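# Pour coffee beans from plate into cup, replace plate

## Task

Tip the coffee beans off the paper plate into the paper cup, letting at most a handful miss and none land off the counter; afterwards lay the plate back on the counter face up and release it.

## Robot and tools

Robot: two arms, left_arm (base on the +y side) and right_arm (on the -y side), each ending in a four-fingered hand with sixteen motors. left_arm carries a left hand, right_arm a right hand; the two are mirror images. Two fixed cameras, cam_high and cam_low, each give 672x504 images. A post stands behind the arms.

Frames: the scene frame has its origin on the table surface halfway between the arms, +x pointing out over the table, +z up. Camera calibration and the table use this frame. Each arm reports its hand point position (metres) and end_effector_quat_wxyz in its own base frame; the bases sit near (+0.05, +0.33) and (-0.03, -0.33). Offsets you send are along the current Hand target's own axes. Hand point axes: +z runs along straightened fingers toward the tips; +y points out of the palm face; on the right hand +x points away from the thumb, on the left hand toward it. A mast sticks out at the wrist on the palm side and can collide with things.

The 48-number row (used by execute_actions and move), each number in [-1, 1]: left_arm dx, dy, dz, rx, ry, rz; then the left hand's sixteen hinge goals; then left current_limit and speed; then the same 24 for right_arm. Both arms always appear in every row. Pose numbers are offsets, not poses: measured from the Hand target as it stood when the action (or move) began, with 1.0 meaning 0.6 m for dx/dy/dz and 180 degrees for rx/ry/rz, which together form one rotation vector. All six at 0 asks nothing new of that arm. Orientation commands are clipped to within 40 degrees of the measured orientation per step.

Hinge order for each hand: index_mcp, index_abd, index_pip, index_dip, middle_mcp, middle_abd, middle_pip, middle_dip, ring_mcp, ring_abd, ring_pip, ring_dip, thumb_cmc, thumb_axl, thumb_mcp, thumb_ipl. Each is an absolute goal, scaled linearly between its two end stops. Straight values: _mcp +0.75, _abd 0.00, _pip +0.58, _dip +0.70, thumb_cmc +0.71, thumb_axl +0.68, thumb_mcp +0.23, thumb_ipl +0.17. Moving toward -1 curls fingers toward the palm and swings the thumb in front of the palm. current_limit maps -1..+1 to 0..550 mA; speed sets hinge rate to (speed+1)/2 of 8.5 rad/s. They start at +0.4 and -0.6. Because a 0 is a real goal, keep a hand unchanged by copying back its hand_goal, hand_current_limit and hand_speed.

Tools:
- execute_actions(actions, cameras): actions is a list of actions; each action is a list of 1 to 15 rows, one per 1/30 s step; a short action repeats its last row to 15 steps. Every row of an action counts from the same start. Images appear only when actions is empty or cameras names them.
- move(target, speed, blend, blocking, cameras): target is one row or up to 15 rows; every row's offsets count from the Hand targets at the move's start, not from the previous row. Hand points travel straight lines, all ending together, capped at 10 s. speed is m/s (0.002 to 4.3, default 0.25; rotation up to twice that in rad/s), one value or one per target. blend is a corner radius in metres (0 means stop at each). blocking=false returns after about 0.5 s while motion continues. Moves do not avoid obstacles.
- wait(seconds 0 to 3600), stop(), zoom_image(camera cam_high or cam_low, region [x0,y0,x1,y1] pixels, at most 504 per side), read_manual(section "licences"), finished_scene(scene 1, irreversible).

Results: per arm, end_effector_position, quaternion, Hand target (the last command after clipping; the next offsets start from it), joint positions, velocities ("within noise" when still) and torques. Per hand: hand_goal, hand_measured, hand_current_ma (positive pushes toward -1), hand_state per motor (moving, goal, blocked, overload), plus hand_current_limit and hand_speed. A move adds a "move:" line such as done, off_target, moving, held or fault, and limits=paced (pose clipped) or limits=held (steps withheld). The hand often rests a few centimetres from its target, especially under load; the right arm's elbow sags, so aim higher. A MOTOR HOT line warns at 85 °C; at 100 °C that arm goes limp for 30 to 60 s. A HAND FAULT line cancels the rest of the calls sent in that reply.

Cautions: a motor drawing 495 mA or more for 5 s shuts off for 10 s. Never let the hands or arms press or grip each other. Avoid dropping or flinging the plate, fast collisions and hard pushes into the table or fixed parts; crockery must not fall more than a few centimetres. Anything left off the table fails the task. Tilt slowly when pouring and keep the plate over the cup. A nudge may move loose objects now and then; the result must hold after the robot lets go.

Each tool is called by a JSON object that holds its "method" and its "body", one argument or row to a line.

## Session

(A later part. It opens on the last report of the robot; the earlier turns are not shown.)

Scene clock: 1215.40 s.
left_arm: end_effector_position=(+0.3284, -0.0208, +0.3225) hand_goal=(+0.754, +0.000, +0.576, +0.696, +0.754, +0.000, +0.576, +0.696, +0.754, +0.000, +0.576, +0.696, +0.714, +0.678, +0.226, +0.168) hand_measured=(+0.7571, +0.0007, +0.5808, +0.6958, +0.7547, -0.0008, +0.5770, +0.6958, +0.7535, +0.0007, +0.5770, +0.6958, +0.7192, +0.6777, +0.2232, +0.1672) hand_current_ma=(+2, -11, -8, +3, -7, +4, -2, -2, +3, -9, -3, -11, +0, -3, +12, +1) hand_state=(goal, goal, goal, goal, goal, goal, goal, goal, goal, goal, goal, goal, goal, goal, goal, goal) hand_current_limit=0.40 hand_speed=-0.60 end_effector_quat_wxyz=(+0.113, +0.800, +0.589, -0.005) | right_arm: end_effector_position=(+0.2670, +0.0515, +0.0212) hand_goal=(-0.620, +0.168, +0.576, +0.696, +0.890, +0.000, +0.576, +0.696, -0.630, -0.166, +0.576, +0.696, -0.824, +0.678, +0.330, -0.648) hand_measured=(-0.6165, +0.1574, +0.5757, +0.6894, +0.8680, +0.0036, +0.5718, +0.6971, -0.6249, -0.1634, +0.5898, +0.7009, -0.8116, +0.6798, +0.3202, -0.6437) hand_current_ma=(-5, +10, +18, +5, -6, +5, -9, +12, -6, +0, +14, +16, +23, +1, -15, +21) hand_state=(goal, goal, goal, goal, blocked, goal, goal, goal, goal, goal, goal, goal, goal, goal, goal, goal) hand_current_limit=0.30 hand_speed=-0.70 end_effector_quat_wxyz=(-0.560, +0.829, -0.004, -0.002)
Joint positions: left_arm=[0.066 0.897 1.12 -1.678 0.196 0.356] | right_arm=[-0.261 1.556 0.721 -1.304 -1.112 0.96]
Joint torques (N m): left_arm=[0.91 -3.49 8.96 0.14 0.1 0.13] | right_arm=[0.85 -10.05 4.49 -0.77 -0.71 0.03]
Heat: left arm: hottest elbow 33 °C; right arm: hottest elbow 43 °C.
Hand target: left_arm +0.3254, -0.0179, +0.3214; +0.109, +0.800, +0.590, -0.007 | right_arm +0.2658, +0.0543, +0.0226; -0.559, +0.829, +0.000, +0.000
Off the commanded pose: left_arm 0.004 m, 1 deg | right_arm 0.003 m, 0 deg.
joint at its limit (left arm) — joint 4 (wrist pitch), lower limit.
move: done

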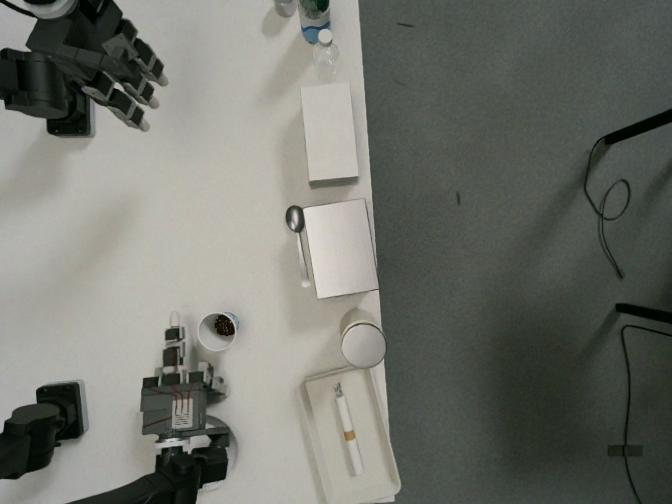

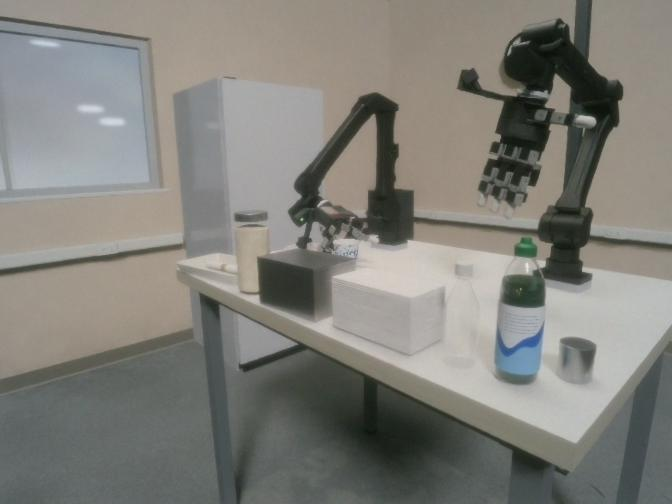

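{"method": "move", "body": {
  "target": [0,0,0,0,0,0,0.754,0,0.576,0.696,0.754,0,0.576,0.696,0.754,0,0.576,0.696,0.714,0.678,0.226,0.168,0.4,-0.6,0,-0.1608,-0.047,0,0,0,-0.62,0.167,0.576,0.696,0.89,0,0.576,0.696,-0.63,-0.167,0.576,0.696,-0.824,0.678,0.33,-0.648,0.3,-0.7],
  "speed": 0.1,
  "cameras": ["cam_high", "cam_low"]
}}

{"method": "zoom_image", "body": {
  "camera": "cam_high",
  "region": [130, 290, 280, 500]
}}

{"method": "zoom_image", "body": {
  "camera": "cam_low",
  "region": [270, 190, 390, 270]
}}

Scene clock: 1222.57 s.
left_arm: end_effector_position=(+0.3284, -0.0208, +0.3225) hand_goal=(+0.754, +0.000, +0.576, +0.696, +0.754, +0.000, +0.576, +0.696, +0.754, +0.000, +0.576, +0.696, +0.714, +0.678, +0.226, +0.168) hand_measured=(+0.7571, +0.0007, +0.5821, +0.6958, +0.7547, +0.0007, +0.5770, +0.6971, +0.7535, +0.0007, +0.5770, +0.6958, +0.7192, +0.6777, +0.2232, +0.1672) hand_current_ma=(+3, -8, -1, +3, -10, +5, +0, -12, +5, -15, +2, +2, -8, -4, +5, -3) hand_state=(goal, goal, goal, goal, goal, goal, goal, goal, goal, goal, goal, goal, goal, goal, goal, goal) hand_current_limit=0.40 hand_speed=-0.60 end_effector_quat_wxyz=(+0.113, +0.800, +0.589, -0.005) | right_arm: end_effector_position=(+0.2534, +0.0646, +0.1104) hand_goal=(-0.620, +0.168, +0.576, +0.696, +0.890, +0.000, +0.576, +0.696, -0.630, -0.166, +0.576, +0.696, -0.824, +0.678, +0.330, -0.648) hand_measured=(-0.6165, +0.1589, +0.5757, +0.6894, +0.8692, +0.0021, +0.5705, +0.6945, -0.6249, -0.1620, +0.5898, +0.7022, -0.8116, +0.6809, +0.3192, -0.6437) hand_current_ma=(-10, +0, +8, +3, +8, +12, -3, +2, -13, +5, -4, +12, +1, -5, +12, +16) hand_state=(goal, goal, goal, goal, blocked, goal, goal, goal, goal, goal, goal, goal, goal, goal, goal, goal) hand_current_limit=0.30 hand_speed=-0.70 end_effector_quat_wxyz=(-0.561, +0.827, -0.010, -0.009)
Joint positions: left_arm=[0.066 0.897 1.12 -1.678 0.196 0.356] | right_arm=[-0.229 1.329 0.785 -1.553 -1.129 1.028]
Joint torques (N m): left_arm=[0.97 -3.43 8.94 0.13 0.07 0.14] | right_arm=[0.97 -7.65 9.81 -1.42 -0.71 0.04]
Heat: left arm: hottest elbow 33 °C; right arm: hottest elbow 43 °C.
Hand target: left_arm +0.3254, -0.0179, +0.3214; +0.109, +0.800, +0.590, -0.007 | right_arm +0.2658, +0.0643, +0.1227; -0.559, +0.829, +0.000, +0.000
Off the commanded pose: left_arm 0.004 m, 1 deg | right_arm 0.017 m, 2 deg.
joint at its limit (left arm) — joint 4 (wrist pitch), lower limit.
move: off_target (right_arm)

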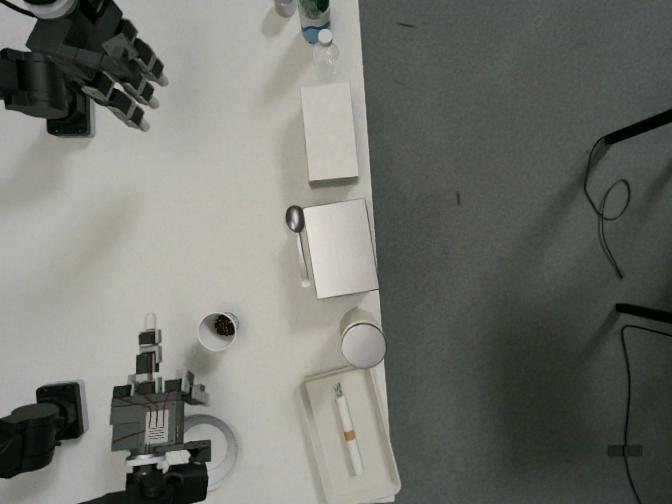

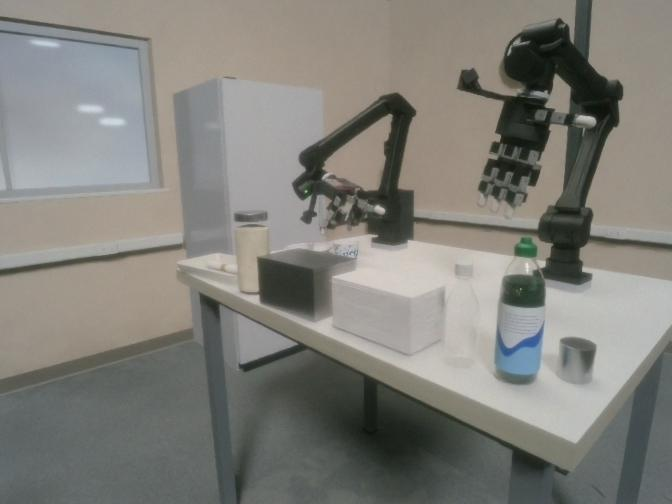

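Scaled by 2.400.

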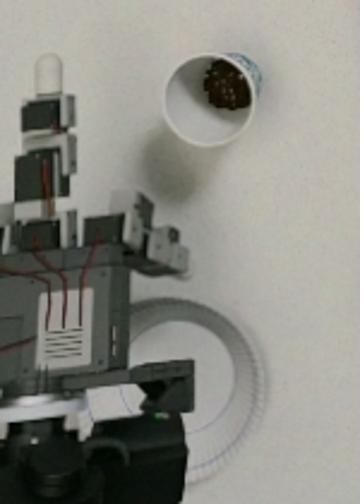

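Scaled by 4.200.

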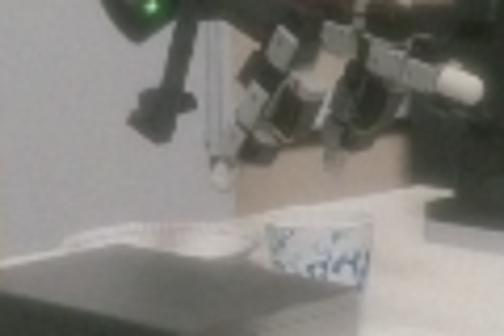

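{"method": "finished_scene", "body": {

}}

The scene is finished: the task was done.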